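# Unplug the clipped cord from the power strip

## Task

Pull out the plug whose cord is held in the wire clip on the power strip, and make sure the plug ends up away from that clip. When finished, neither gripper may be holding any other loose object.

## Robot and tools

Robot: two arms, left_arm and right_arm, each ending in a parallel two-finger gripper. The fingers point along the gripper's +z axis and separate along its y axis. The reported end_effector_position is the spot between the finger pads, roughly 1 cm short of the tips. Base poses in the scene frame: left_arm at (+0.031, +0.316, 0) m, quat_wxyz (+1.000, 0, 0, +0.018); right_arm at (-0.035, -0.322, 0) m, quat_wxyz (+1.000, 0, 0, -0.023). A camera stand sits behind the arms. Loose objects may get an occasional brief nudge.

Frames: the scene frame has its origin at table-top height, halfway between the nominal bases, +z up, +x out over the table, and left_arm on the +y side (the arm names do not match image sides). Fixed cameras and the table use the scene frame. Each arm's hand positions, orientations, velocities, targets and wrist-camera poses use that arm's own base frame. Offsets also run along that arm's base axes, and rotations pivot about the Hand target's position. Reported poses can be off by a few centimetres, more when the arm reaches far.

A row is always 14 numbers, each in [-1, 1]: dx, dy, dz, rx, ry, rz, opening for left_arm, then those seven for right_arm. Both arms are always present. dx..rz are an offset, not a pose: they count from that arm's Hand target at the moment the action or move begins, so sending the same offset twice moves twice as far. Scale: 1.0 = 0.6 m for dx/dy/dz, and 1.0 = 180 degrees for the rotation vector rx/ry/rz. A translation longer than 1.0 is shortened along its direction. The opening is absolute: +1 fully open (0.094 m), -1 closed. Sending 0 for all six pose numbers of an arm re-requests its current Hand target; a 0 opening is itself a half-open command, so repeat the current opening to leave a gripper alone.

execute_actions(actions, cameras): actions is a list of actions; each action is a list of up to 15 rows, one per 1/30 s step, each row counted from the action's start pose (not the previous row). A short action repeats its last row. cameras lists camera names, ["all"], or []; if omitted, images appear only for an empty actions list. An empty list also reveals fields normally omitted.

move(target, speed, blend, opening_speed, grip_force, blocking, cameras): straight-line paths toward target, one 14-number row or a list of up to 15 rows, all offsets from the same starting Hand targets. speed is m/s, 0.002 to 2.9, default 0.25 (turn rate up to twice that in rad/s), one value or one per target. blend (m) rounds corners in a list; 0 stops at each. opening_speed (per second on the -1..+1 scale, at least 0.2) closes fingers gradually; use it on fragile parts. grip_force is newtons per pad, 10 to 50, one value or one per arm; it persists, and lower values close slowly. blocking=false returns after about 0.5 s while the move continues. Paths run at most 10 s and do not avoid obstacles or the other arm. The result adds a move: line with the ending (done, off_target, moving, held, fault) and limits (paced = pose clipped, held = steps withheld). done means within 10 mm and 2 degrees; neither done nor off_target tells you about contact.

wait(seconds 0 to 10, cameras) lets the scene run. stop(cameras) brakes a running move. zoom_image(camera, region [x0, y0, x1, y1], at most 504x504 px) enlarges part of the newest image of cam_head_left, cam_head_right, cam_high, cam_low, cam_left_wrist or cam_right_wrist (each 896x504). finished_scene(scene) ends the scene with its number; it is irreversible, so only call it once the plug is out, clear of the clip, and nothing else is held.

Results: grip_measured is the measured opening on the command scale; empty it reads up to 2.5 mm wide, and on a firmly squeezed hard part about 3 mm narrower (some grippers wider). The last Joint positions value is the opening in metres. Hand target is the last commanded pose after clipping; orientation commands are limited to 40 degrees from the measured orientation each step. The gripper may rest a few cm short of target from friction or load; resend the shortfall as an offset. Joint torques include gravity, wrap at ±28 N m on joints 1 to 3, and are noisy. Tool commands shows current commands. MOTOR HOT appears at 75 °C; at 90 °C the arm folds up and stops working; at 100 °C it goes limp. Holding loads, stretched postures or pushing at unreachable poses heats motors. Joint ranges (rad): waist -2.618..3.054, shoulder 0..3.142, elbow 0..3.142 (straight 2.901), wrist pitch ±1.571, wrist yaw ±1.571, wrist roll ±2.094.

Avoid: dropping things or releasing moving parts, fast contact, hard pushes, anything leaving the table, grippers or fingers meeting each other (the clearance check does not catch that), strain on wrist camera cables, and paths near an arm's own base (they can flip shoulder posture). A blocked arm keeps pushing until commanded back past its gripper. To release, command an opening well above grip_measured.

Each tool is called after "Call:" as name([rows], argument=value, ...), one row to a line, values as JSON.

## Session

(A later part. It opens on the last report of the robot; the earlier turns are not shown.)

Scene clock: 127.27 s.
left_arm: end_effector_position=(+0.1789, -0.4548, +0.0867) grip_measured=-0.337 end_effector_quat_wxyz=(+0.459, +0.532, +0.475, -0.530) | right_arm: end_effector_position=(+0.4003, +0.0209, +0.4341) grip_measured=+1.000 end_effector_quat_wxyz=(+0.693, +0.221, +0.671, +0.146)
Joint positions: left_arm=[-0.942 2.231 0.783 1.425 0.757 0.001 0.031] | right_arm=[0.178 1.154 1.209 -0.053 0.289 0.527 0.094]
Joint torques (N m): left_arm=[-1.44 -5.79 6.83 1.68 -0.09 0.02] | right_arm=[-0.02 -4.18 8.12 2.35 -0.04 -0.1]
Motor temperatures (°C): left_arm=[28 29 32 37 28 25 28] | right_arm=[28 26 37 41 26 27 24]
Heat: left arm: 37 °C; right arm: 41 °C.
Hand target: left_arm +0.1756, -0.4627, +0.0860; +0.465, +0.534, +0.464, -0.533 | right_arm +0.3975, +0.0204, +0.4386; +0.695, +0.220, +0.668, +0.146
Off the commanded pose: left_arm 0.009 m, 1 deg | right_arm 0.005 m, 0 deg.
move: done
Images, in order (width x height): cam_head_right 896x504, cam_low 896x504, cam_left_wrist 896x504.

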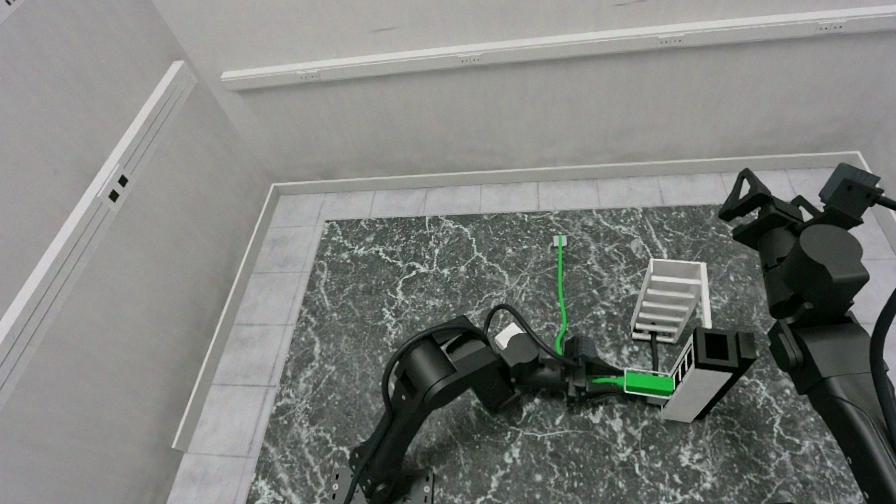

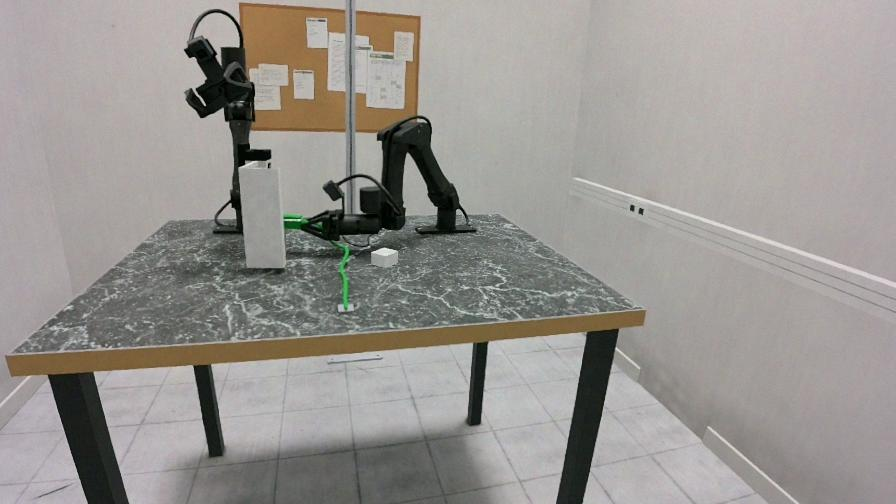

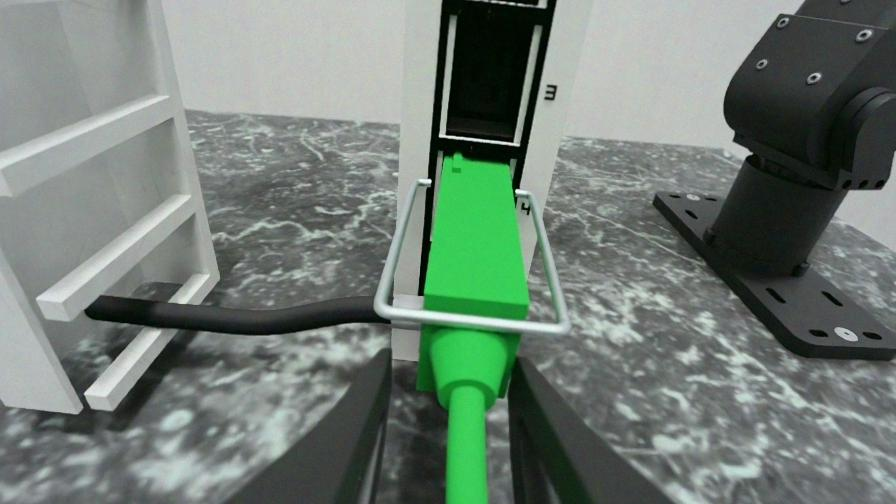

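Call:
move([
  [-0.001,0.021,0,0,0,0,-0.3,0,0,0,0,0,0,1],
  [-0.012,0.021,0,0,0,0,-0.3,0,0,0,0,0,0,1],
  [-0.016,-0.018,0,0,0,0,-0.3,0,0,0,0,0,0,1],
], speed=0.06, cameras=["cam_head_right","cam_low","cam_left_wrist"])

Call:
zoom_image(camera="cam_low", region=[260, 170, 380, 260])

Call:
zoom_image(camera="cam_head_right", region=[560, 320, 700, 430])

Scene clock: 140.03 s.
left_arm: end_effector_position=(+0.1741, -0.4629, +0.0833) grip_measured=-0.303 end_effector_quat_wxyz=(+0.461, +0.528, +0.482, -0.525) | right_arm: end_effector_position=(+0.4003, +0.0209, +0.4341) grip_measured=+1.000 end_effector_quat_wxyz=(+0.693, +0.221, +0.671, +0.146)
Joint positions: left_arm=[-0.974 2.24 0.792 1.418 0.707 0 0.033] | right_arm=[0.178 1.154 1.209 -0.053 0.289 0.527 0.094]
Joint torques (N m): left_arm=[-2.1 -6.15 7.43 1.69 -0.04 0.01] | right_arm=[-0.14 -4.23 8.34 2.3 0 -0.05]
Heat: left arm: 37 °C; right arm: 42 °C.
Hand target: left_arm +0.1661, -0.4736, +0.0860; +0.465, +0.534, +0.464, -0.533 | right_arm +0.3975, +0.0204, +0.4386; +0.695, +0.220, +0.668, +0.146
Off the commanded pose: left_arm 0.014 m, 2 deg | right_arm 0.005 m, 0 deg.
move: off_target (left_arm)
Images, in order (width x height): cam_head_right 896x504, cam_low 896x504, cam_left_wrist 896x504.

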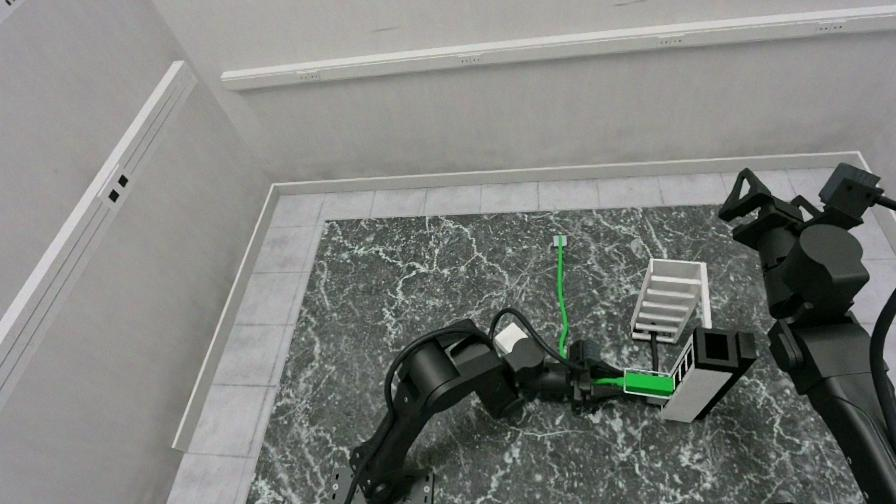

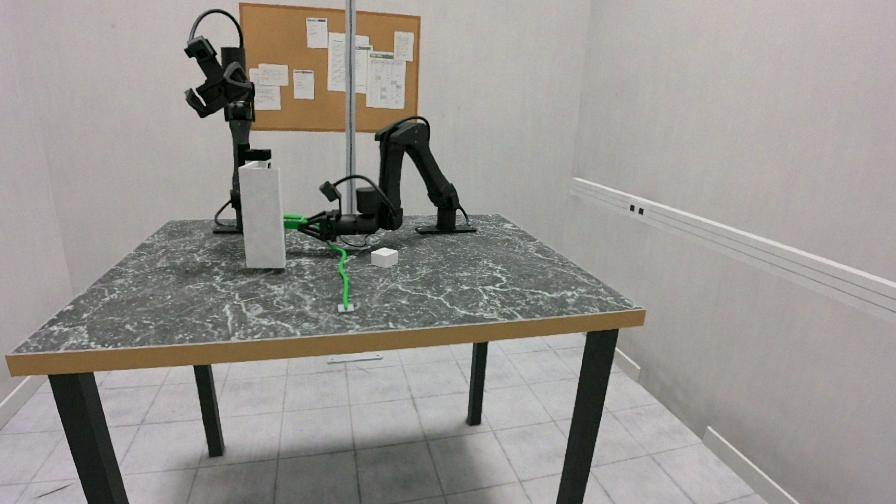

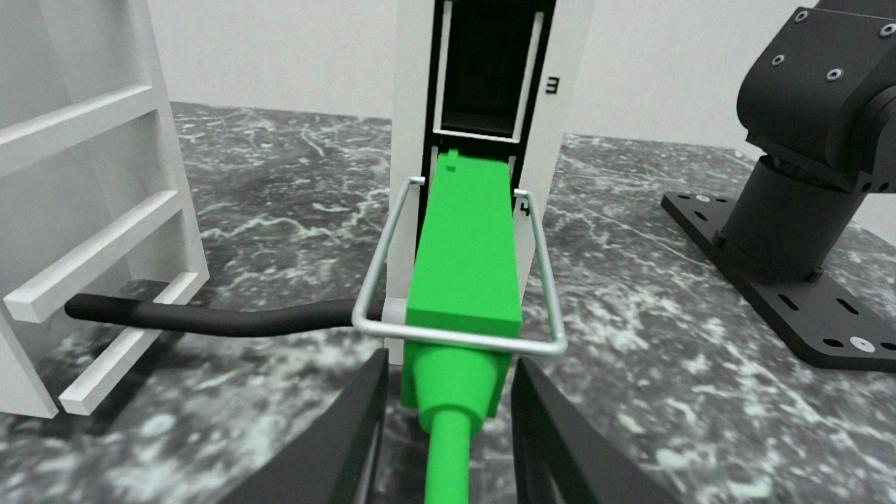

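Scaled by 4.200 from the camera's 896x504 image, which has a finer 1280x720 frame.

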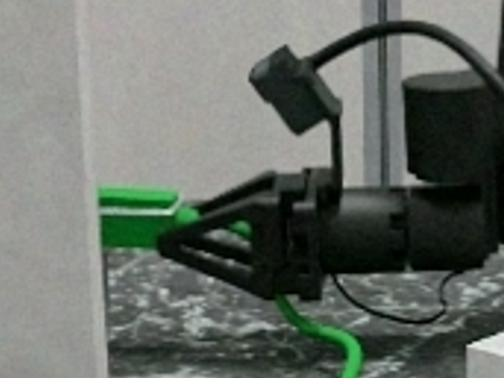

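Scaled by 3.600 from the camera's 896x504 image, which has a finer 1280x720 frame.

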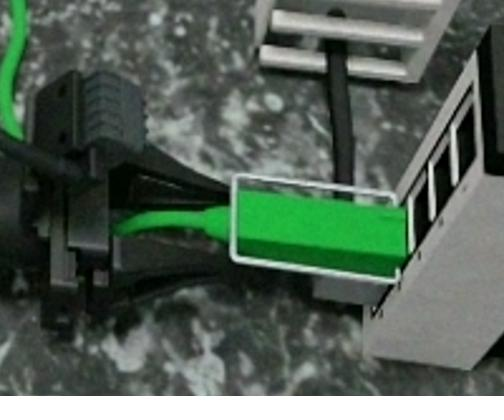

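Call:
move([
  [0.006,0.008,0.05,0,0,0,-0.3,0,0,0,0,0,0,1],
  [0.006,0.0,0.1,0,0,0,-0.3,0,0,0,0,0,0,1],
  [0.0,-0.03,0.125,0,0,0,-0.3,0,0,0,0,0,0,1],
], speed=0.06, blend=[0.005,0.005,0], cameras=["cam_head_right","cam_low","cam_left_wrist"])

Call:
zoom_image(camera="cam_low", region=[260, 170, 380, 260])

Call:
zoom_image(camera="cam_head_right", region=[560, 320, 700, 430])

Scene clock: 156.40 s.
left_arm: end_effector_position=(+0.1658, -0.4863, +0.1359) grip_measured=-0.303 end_effector_quat_wxyz=(+0.446, +0.536, +0.482, -0.531) | right_arm: end_effector_position=(+0.4003, +0.0209, +0.4341) grip_measured=+1.000 end_effector_quat_wxyz=(+0.693, +0.221, +0.671, +0.146)
Joint positions: left_arm=[-1.019 2.062 0.875 1.136 0.691 -0.001 0.033] | right_arm=[0.178 1.154 1.209 -0.053 0.289 0.527 0.094]
Joint torques (N m): left_arm=[-0.61 -11.04 8.03 1.41 -0.11 0.02] | right_arm=[-0.03 -4.1 8.16 2.33 -0.02 -0.08]
Heat: left arm: 39 °C; right arm: 42 °C.
Hand target: left_arm +0.1660, -0.4915, +0.1610; +0.465, +0.534, +0.464, -0.533 | right_arm +0.3975, +0.0204, +0.4386; +0.695, +0.220, +0.668, +0.146
Off the commanded pose: left_arm 0.026 m, 3 deg | right_arm 0.005 m, 0 deg.
move: off_target (left_arm)
Images, in order (width x height): cam_head_right 896x504, cam_low 896x504, cam_left_wrist 896x504.

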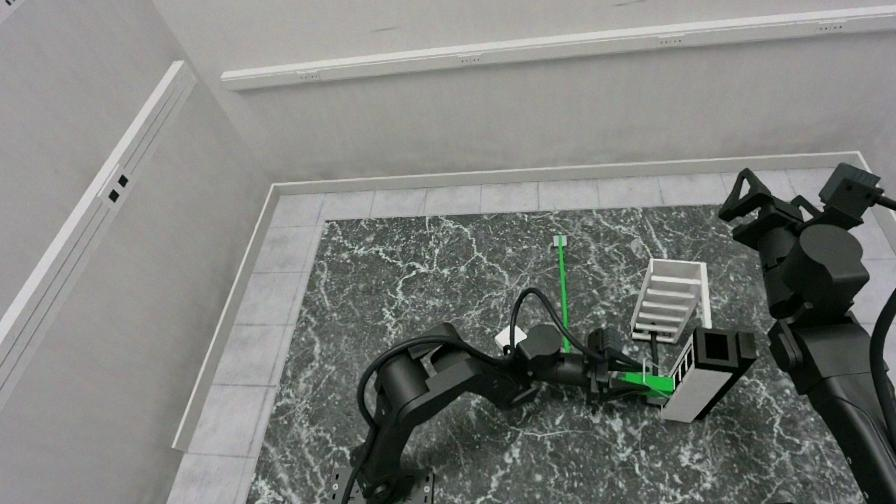

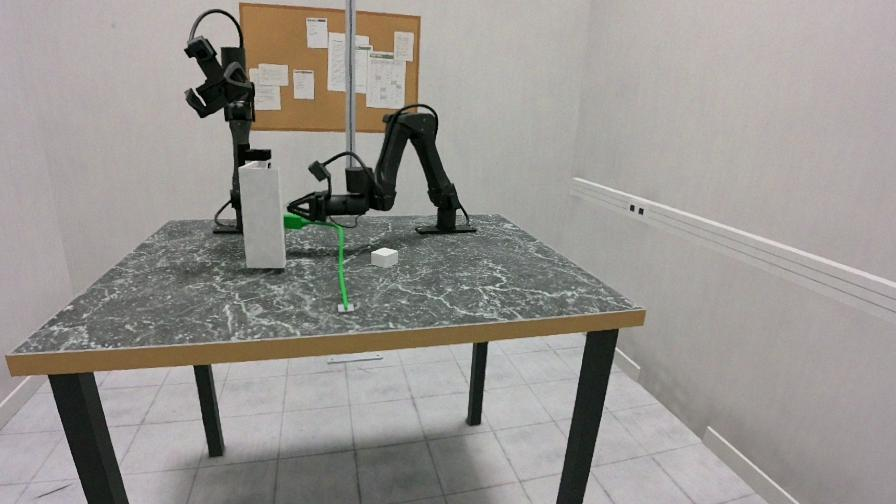

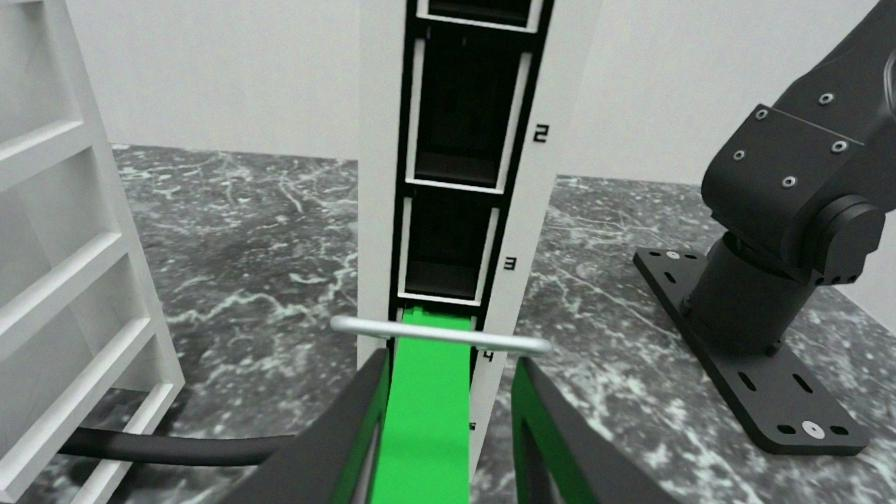

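Scaled by 4.200 from the camera's 896x504 image, which has a finer 1280x720 frame.

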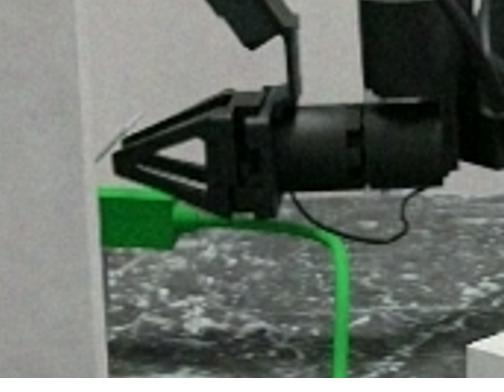

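Scaled by 3.600 from the camera's 896x504 image, which has a finer 1280x720 frame.

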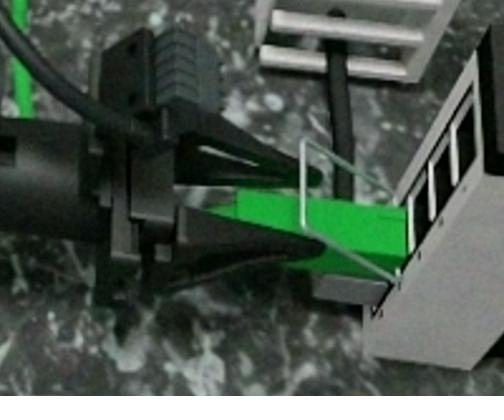

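Call:
move(target=[-0.01,-0.05,0,0,0,0,-0.3,0,0,0,0,0,0,1], speed=0.06, cameras=["cam_head_right","cam_low","cam_left_wrist"])

Call:
zoom_image(camera="cam_low", region=[260, 170, 380, 260])

Call:
zoom_image(camera="cam_head_right", region=[560, 320, 700, 430])

Scene clock: 162.83 s.
left_arm: end_effector_position=(+0.1584, -0.5145, +0.1635) grip_measured=-0.303 end_effector_quat_wxyz=(+0.463, +0.534, +0.463, -0.535) | right_arm: end_effector_position=(+0.4003, +0.0209, +0.4341) grip_measured=+1.000 end_effector_quat_wxyz=(+0.693, +0.221, +0.671, +0.146)
Joint positions: left_arm=[-1.073 2.062 0.98 1.083 0.64 -0.001 0.033] | right_arm=[0.178 1.154 1.209 -0.053 0.289 0.527 0.094]
Joint torques (N m): left_arm=[-0.53 -6.65 8.88 1.42 -0.11 0.04] | right_arm=[-0.13 -4.15 8.38 2.29 -0.03 -0.06]
Heat: left arm: 39 °C; right arm: 42 °C.
Hand target: left_arm +0.1600, -0.5216, +0.1610; +0.465, +0.534, +0.464, -0.533 | right_arm +0.3975, +0.0204, +0.4386; +0.695, +0.220, +0.668, +0.146
Off the commanded pose: left_arm 0.008 m, 0 deg | right_arm 0.005 m, 0 deg.
move: done
Images, in order (width x height): cam_head_right 896x504, cam_low 896x504, cam_left_wrist 896x504.

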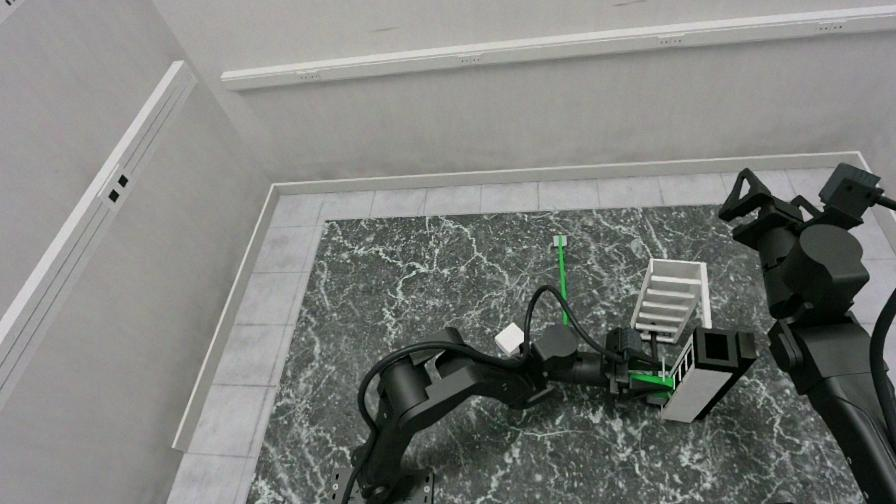

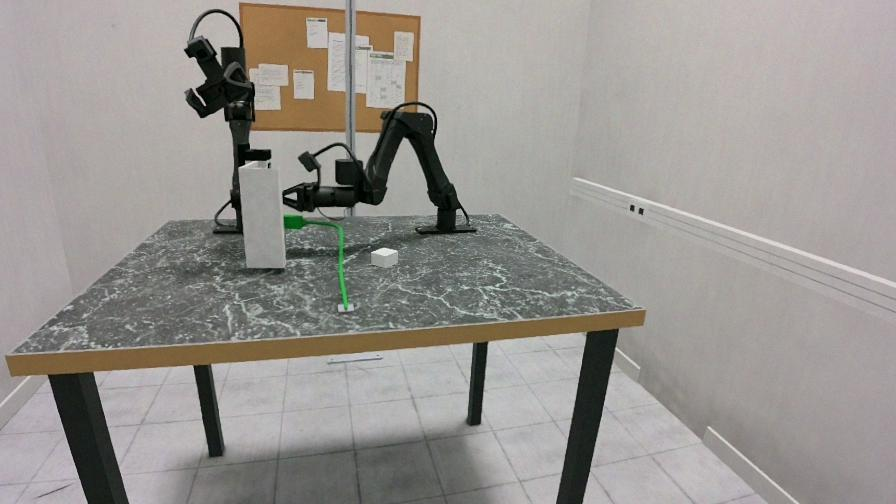

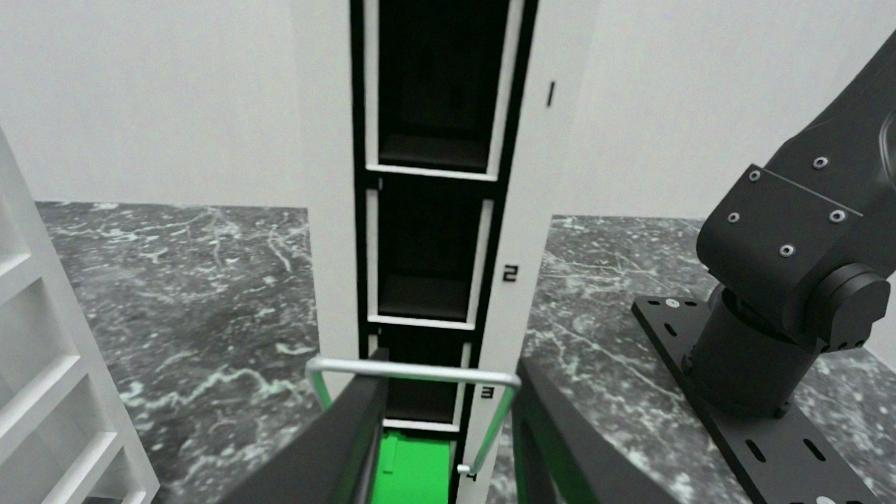

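Scaled by 4.200 from the camera's 896x504 image, which has a finer 1280x720 frame.

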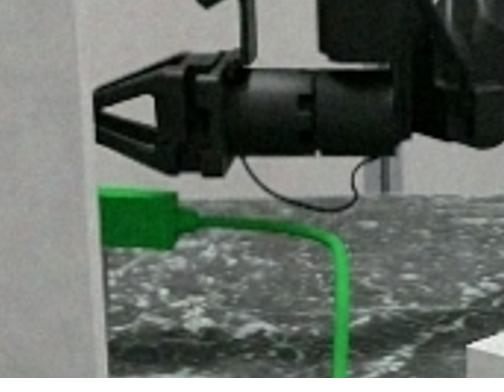

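Scaled by 3.600 from the camera's 896x504 image, which has a finer 1280x720 frame.

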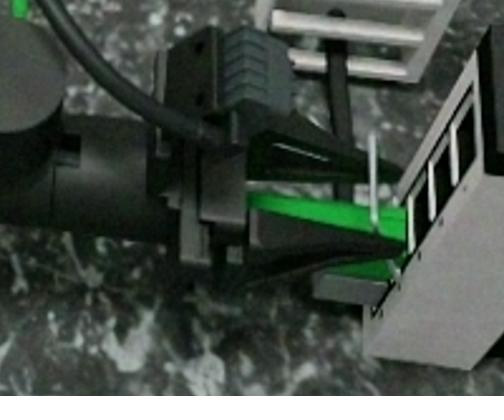

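Call:
move([
  [0,0.01,0.05,0,0,0,-0.3,0,0,0,0,0,0,1],
  [0,-0.005,0.055,0,0,0,-0.3,0,0,0,0,0,0,1],
  [0.02,0.13,0.055,0,0,0,-0.3,0,0,0,0,0,0,1],
], speed=0.07, cameras=["cam_head_right","cam_low","cam_left_wrist"])

Call:
zoom_image(camera="cam_low", region=[260, 170, 380, 260])

Scene clock: 171.43 s.
left_arm: end_effector_position=(+0.1737, -0.4492, +0.1834) grip_measured=-0.303 end_effector_quat_wxyz=(+0.454, +0.533, +0.475, -0.533) | right_arm: end_effector_position=(+0.4003, +0.0209, +0.4341) grip_measured=+1.000 end_effector_quat_wxyz=(+0.693, +0.221, +0.671, +0.146)
Joint positions: left_arm=[-0.941 1.848 0.793 1.028 0.767 -0.002 0.033] | right_arm=[0.178 1.154 1.209 -0.053 0.289 0.527 0.094]
Joint torques (N m): left_arm=[0.43 -9.39 5.08 1.56 -0.03 0.05] | right_arm=[-0.09 -4.18 8.36 2.36 -0.01 -0.07]
Heat: left arm: 39 °C; right arm: 43 °C.
Hand target: left_arm +0.1720, -0.4436, +0.1941; +0.465, +0.534, +0.464, -0.533 | right_arm +0.3975, +0.0204, +0.4386; +0.695, +0.220, +0.668, +0.146
Off the commanded pose: left_arm 0.012 m, 2 deg | right_arm 0.005 m, 0 deg.
move: off_target (left_arm)
Images, in order (width x height): cam_head_right 896x504, cam_low 896x504, cam_left_wrist 896x504.

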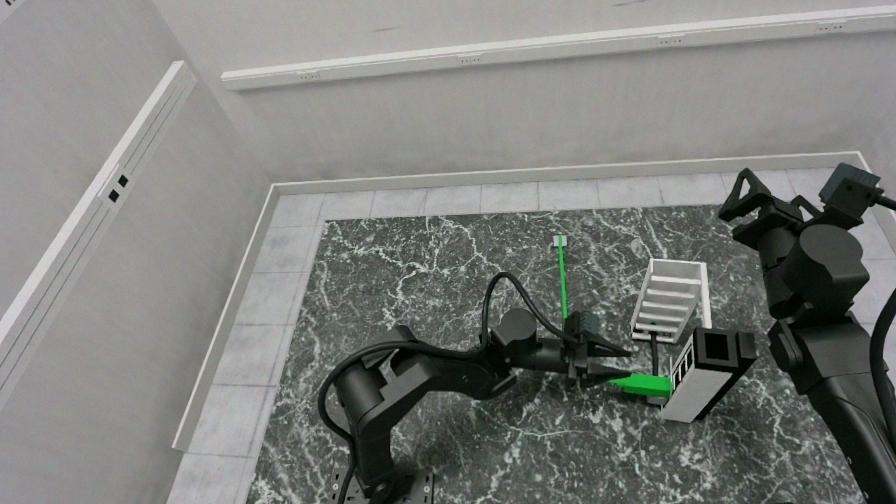

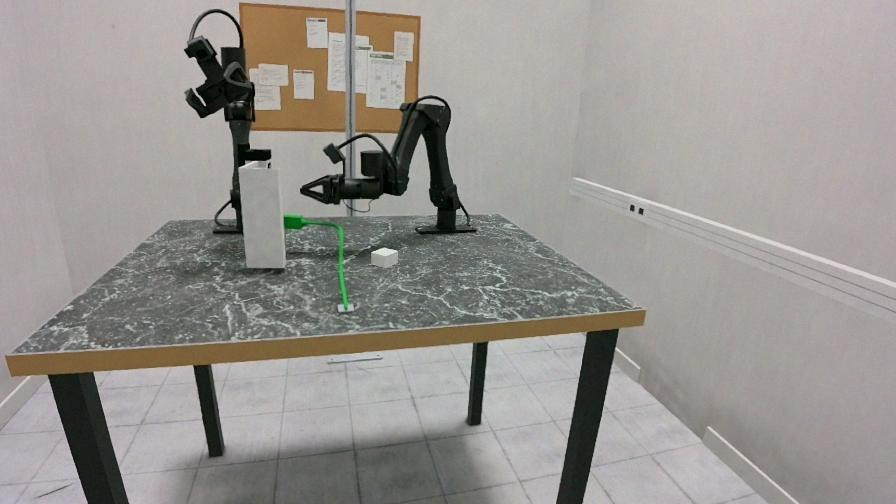

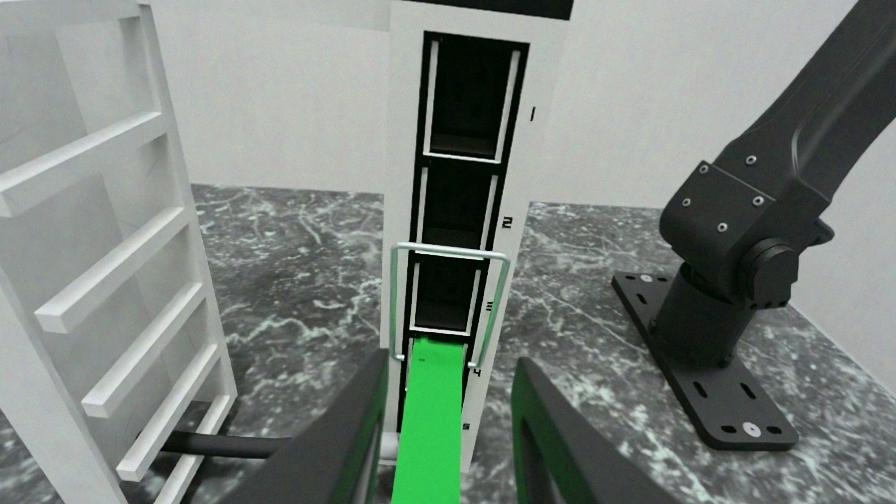

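Scaled by 4.200 from the camera's 896x504 image, which has a finer 1280x720 frame.

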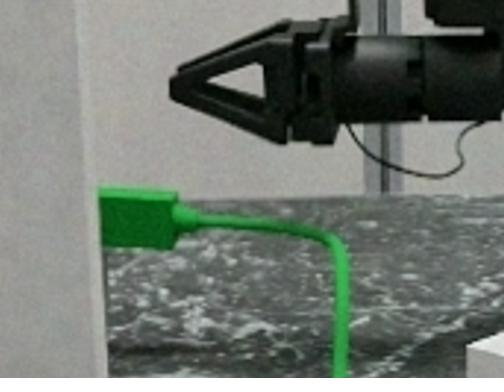

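Call:
move([
  [0.008,0.043,-0.005,0,0,0,0.1,0,0,0,0,0,0,1],
  [0.008,0.043,-0.16,0,0,0,0.1,0,0,0,0,0,0,1],
  [-0.004,-0.074,-0.16,0,0,0,0.1,0,0,0,0,0,0,1],
], speed=0.1, cameras=["cam_low","cam_left_wrist"])

Call:
zoom_image(camera="cam_low", region=[260, 170, 380, 260])

Scene clock: 182.57 s.
left_arm: end_effector_position=(+0.1711, -0.4816, +0.1208) grip_measured=+0.097 end_effector_quat_wxyz=(+0.487, +0.529, +0.442, -0.536) | right_arm: end_effector_position=(+0.4003, +0.0209, +0.4341) grip_measured=+1.000 end_effector_quat_wxyz=(+0.693, +0.221, +0.671, +0.146)
Joint positions: left_arm=[-1 2.201 0.864 1.401 0.708 0 0.052] | right_arm=[0.178 1.154 1.209 -0.053 0.289 0.527 0.094]
Joint torques (N m): left_arm=[-0.98 -5.27 6.32 1.06 -0.18 0.03] | right_arm=[-0.06 -4.08 8.29 2.34 -0.05 -0.1]
Heat: left arm: 39 °C; right arm: 43 °C.
Hand target: left_arm +0.1696, -0.4879, +0.0978; +0.465, +0.534, +0.464, -0.533 | right_arm +0.3975, +0.0204, +0.4386; +0.695, +0.220, +0.668, +0.146
Off the commanded pose: left_arm 0.024 m, 4 deg | right_arm 0.005 m, 0 deg.
move: off_target (left_arm)
Images, in order (width x height): cam_low 896x504, cam_left_wrist 896x504.

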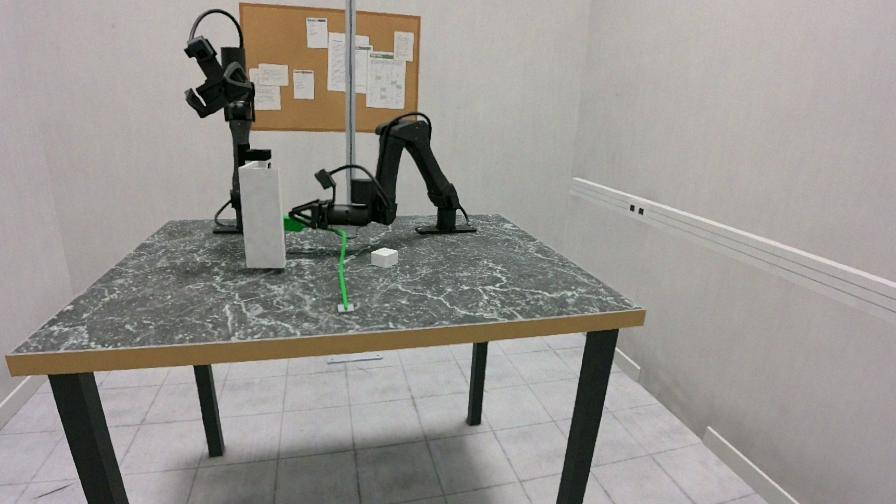

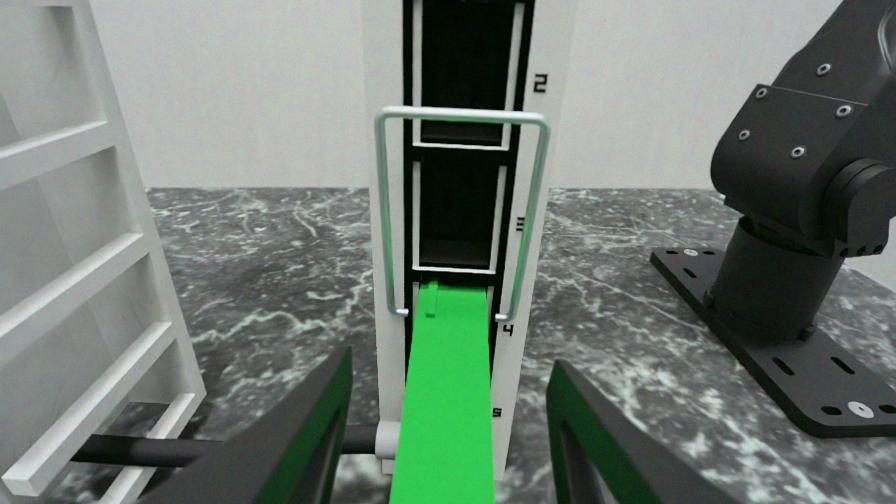

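Scaled by 4.200 from the camera's 896x504 image, which has a finer 1280x720 frame.

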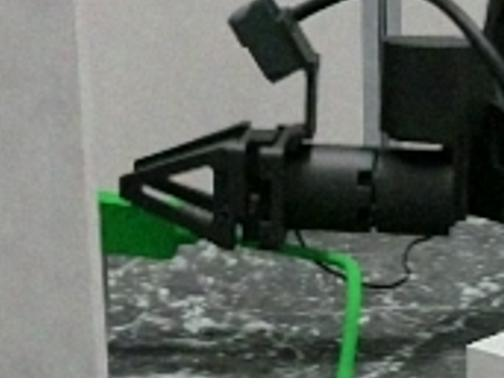

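Call:
move([
  [0.008,0.08,0,0,0,0,0.1,0,0,0,0,0,0,1],
  [0.004,0.03,0,0,0,0,0.1,0,0,0,0,0,0,1],
], speed=0.1, cameras=["cam_low","cam_left_wrist"])

Call:
zoom_image(camera="cam_low", region=[260, 170, 380, 260])

Scene clock: 192.87 s.
left_arm: end_effector_position=(+0.1738, -0.4644, +0.1047) grip_measured=+0.097 end_effector_quat_wxyz=(+0.471, +0.532, +0.459, -0.534) | right_arm: end_effector_position=(+0.4003, +0.0209, +0.4341) grip_measured=+1.000 end_effector_quat_wxyz=(+0.693, +0.221, +0.671, +0.146)
Joint positions: left_arm=[-0.967 2.201 0.806 1.412 0.74 -0.001 0.052] | right_arm=[0.178 1.154 1.209 -0.053 0.289 0.527 0.094]
Joint torques (N m): left_arm=[-1.05 -6.6 6.2 1.28 -0.15 0.03] | right_arm=[-0.24 -4.15 8.31 2.31 -0.02 -0.07]
Heat: left arm: 39 °C; right arm: 44 °C.
Hand target: left_arm +0.1719, -0.4699, +0.0978; +0.465, +0.534, +0.464, -0.533 | right_arm +0.3975, +0.0204, +0.4386; +0.695, +0.220, +0.668, +0.146
Off the commanded pose: left_arm 0.009 m, 1 deg | right_arm 0.005 m, 0 deg.
move: done
Images, in order (width x height): cam_low 896x504, cam_left_wrist 896x504.

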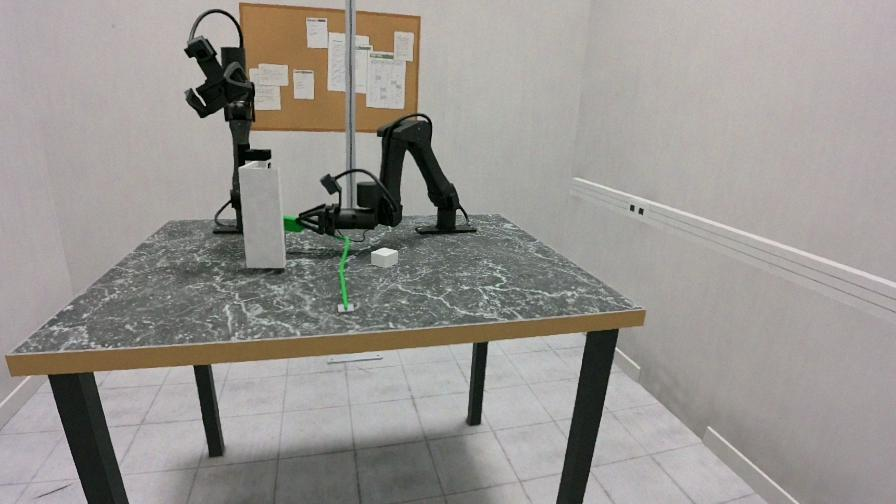

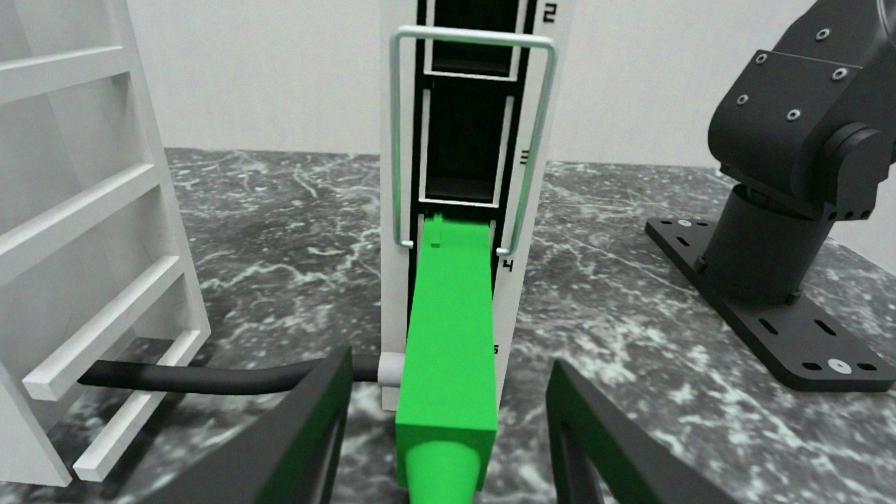

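Scaled by 4.200 from the camera's 896x504 image, which has a finer 1280x720 frame.

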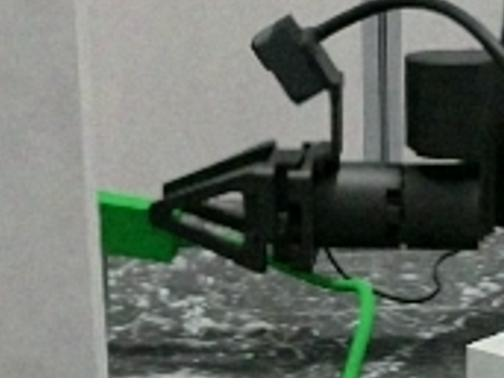

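Call:
move([
  [0,-0.005,-0.015,0,0,0,0.1,0,0,0,0,0,0,1],
  [0,-0.005,-0.015,0,0,0,-0.75,0,0,0,0,0,0,1],
], speed=0.1, opening_speed=0.5, cameras=["cam_low","cam_left_wrist"])

Call:
zoom_image(camera="cam_low", region=[260, 170, 380, 260])

Scene clock: 199.07 s.
left_arm: end_effector_position=(+0.1749, -0.4679, +0.1003) grip_measured=-0.520 end_effector_quat_wxyz=(+0.471, +0.529, +0.464, -0.532) | right_arm: end_effector_position=(+0.4003, +0.0209, +0.4341) grip_measured=+1.000 end_effector_quat_wxyz=(+0.693, +0.221, +0.671, +0.146)
Joint positions: left_arm=[-0.974 2.22 0.817 1.416 0.723 -0.005 0.023] | right_arm=[0.178 1.154 1.209 -0.053 0.289 0.527 0.094]
Joint torques (N m): left_arm=[-0.84 -5.22 6.42 1.49 -0.04 0.08] | right_arm=[-0.1 -4.26 8.25 2.34 -0.03 -0.06]
Heat: left arm: 39 °C; right arm: 44 °C.
Hand target: left_arm +0.1721, -0.4730, +0.0890; +0.465, +0.534, +0.464, -0.533 | right_arm +0.3975, +0.0204, +0.4386; +0.695, +0.220, +0.668, +0.146
Off the commanded pose: left_arm 0.013 m, 1 deg | right_arm 0.005 m, 0 deg.
move: off_target (left_arm); target 2's new opening was sent with left_arm's hand 0.013 m and 1 deg from that target
Images, in order (width x height): cam_low 896x504, cam_left_wrist 896x504.

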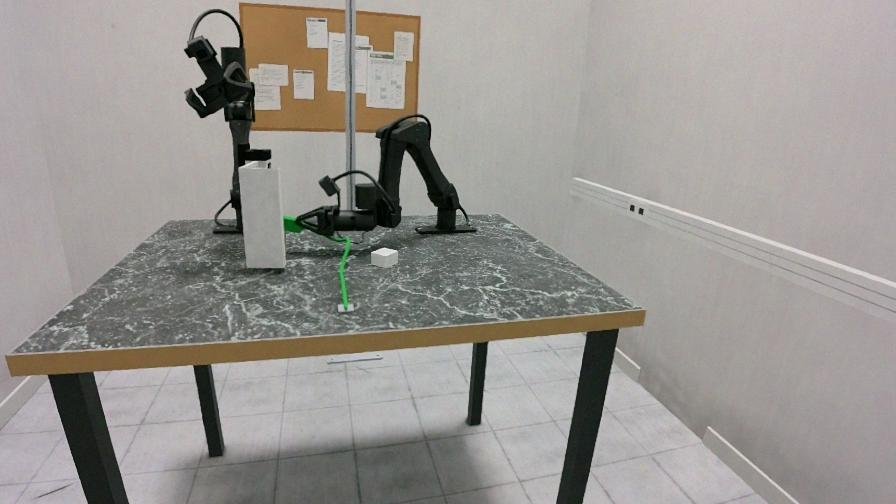

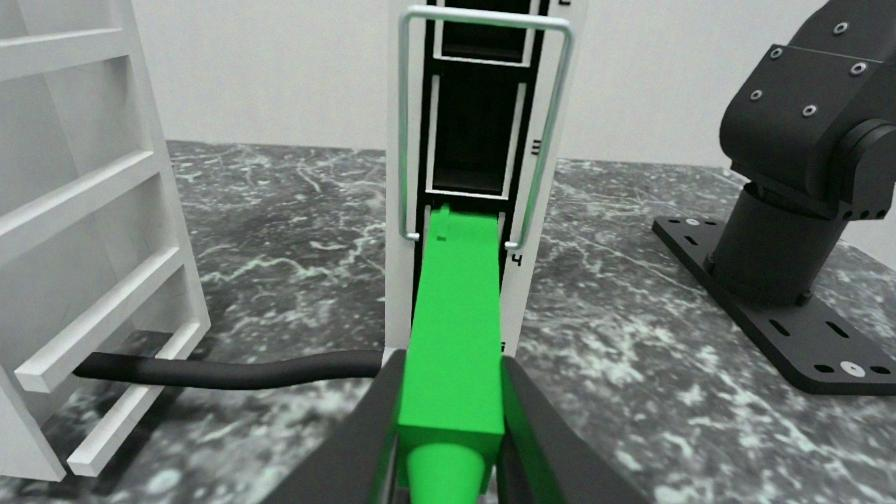

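Scaled by 4.200 from the camera's 896x504 image, which has a finer 1280x720 frame.

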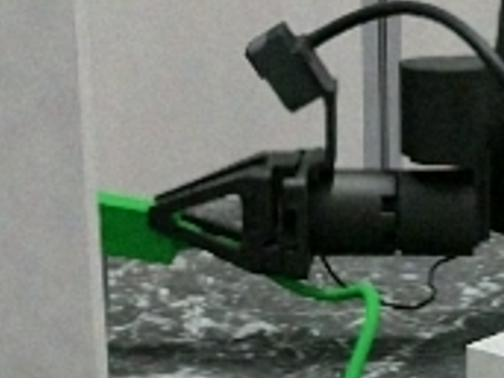

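Call:
move([
  [0.008,0.05,0.019,0,0,0,-0.75,0,0,0,0,0,0,1],
  [0.02,0.18,0.03,0,0,0,-0.75,0,0,0,0,0,0,1],
], speed=0.07, blend=[0.01,0], cameras=["cam_low","cam_left_wrist","cam_high"])

Call:
zoom_image(camera="cam_low", region=[260, 170, 380, 260])

Scene clock: 206.20 s.
left_arm: end_effector_position=(+0.1829, -0.3665, +0.0770) grip_measured=-0.522 end_effector_quat_wxyz=(+0.413, +0.526, +0.515, -0.536) | right_arm: end_effector_position=(+0.4003, +0.0209, +0.4341) grip_measured=+1.000 end_effector_quat_wxyz=(+0.693, +0.221, +0.671, +0.146)
Joint positions: left_arm=[-0.74 2.092 0.519 1.424 0.965 0.005 0.022] | right_arm=[0.178 1.154 1.209 -0.053 0.289 0.527 0.094]
Joint torques (N m): left_arm=[0.51 -9.03 2.84 2.42 0.11 0.11] | right_arm=[-0.03 -4.22 8.25 2.32 -0.04 -0.1]
Heat: left arm: 40 °C; right arm: 44 °C.
Hand target: left_arm +0.1841, -0.3650, +0.1071; +0.465, +0.534, +0.464, -0.533 | right_arm +0.3975, +0.0204, +0.4386; +0.695, +0.220, +0.668, +0.146
Off the commanded pose: left_arm 0.030 m, 8 deg | right_arm 0.005 m, 0 deg.
move: off_target (left_arm)
Images, in order (width x height): cam_high 896x504, cam_low 896x504, cam_left_wrist 896x504.

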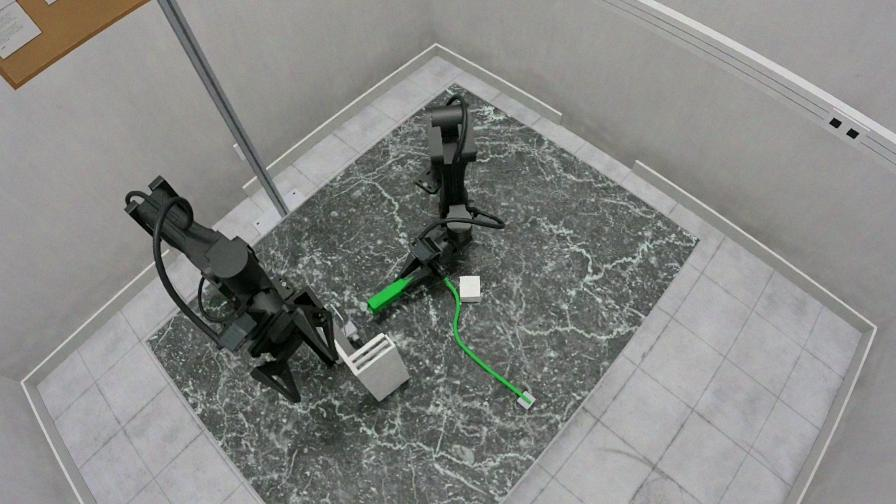

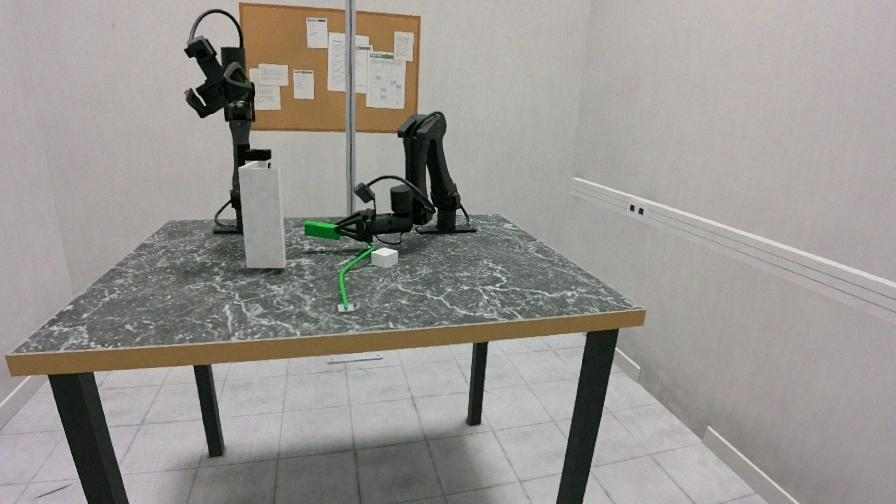

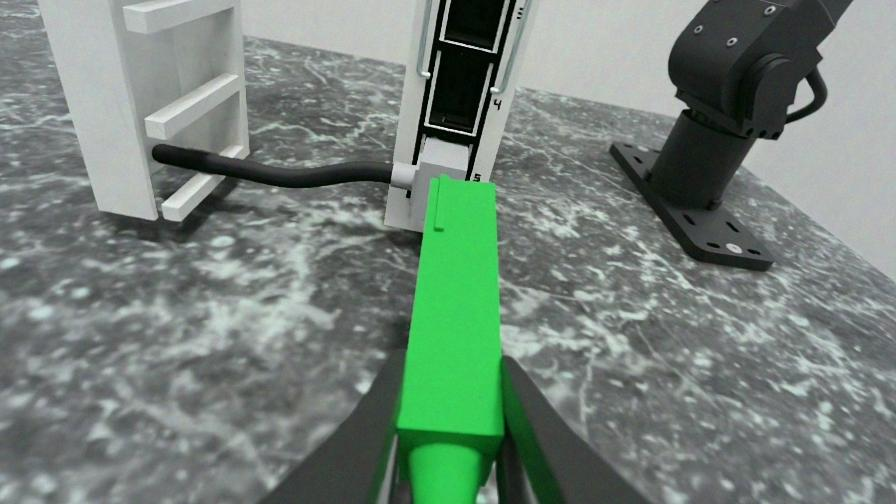

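Scaled by 4.200 from the camera's 896x504 image, which has a finer 1280x720 frame.

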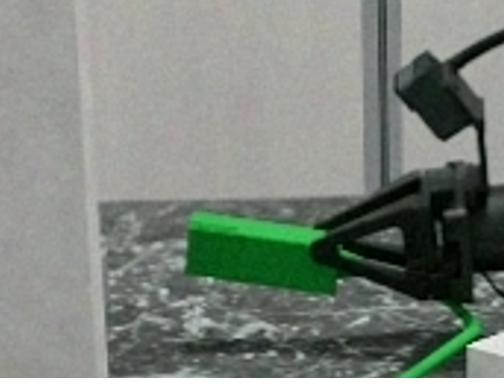

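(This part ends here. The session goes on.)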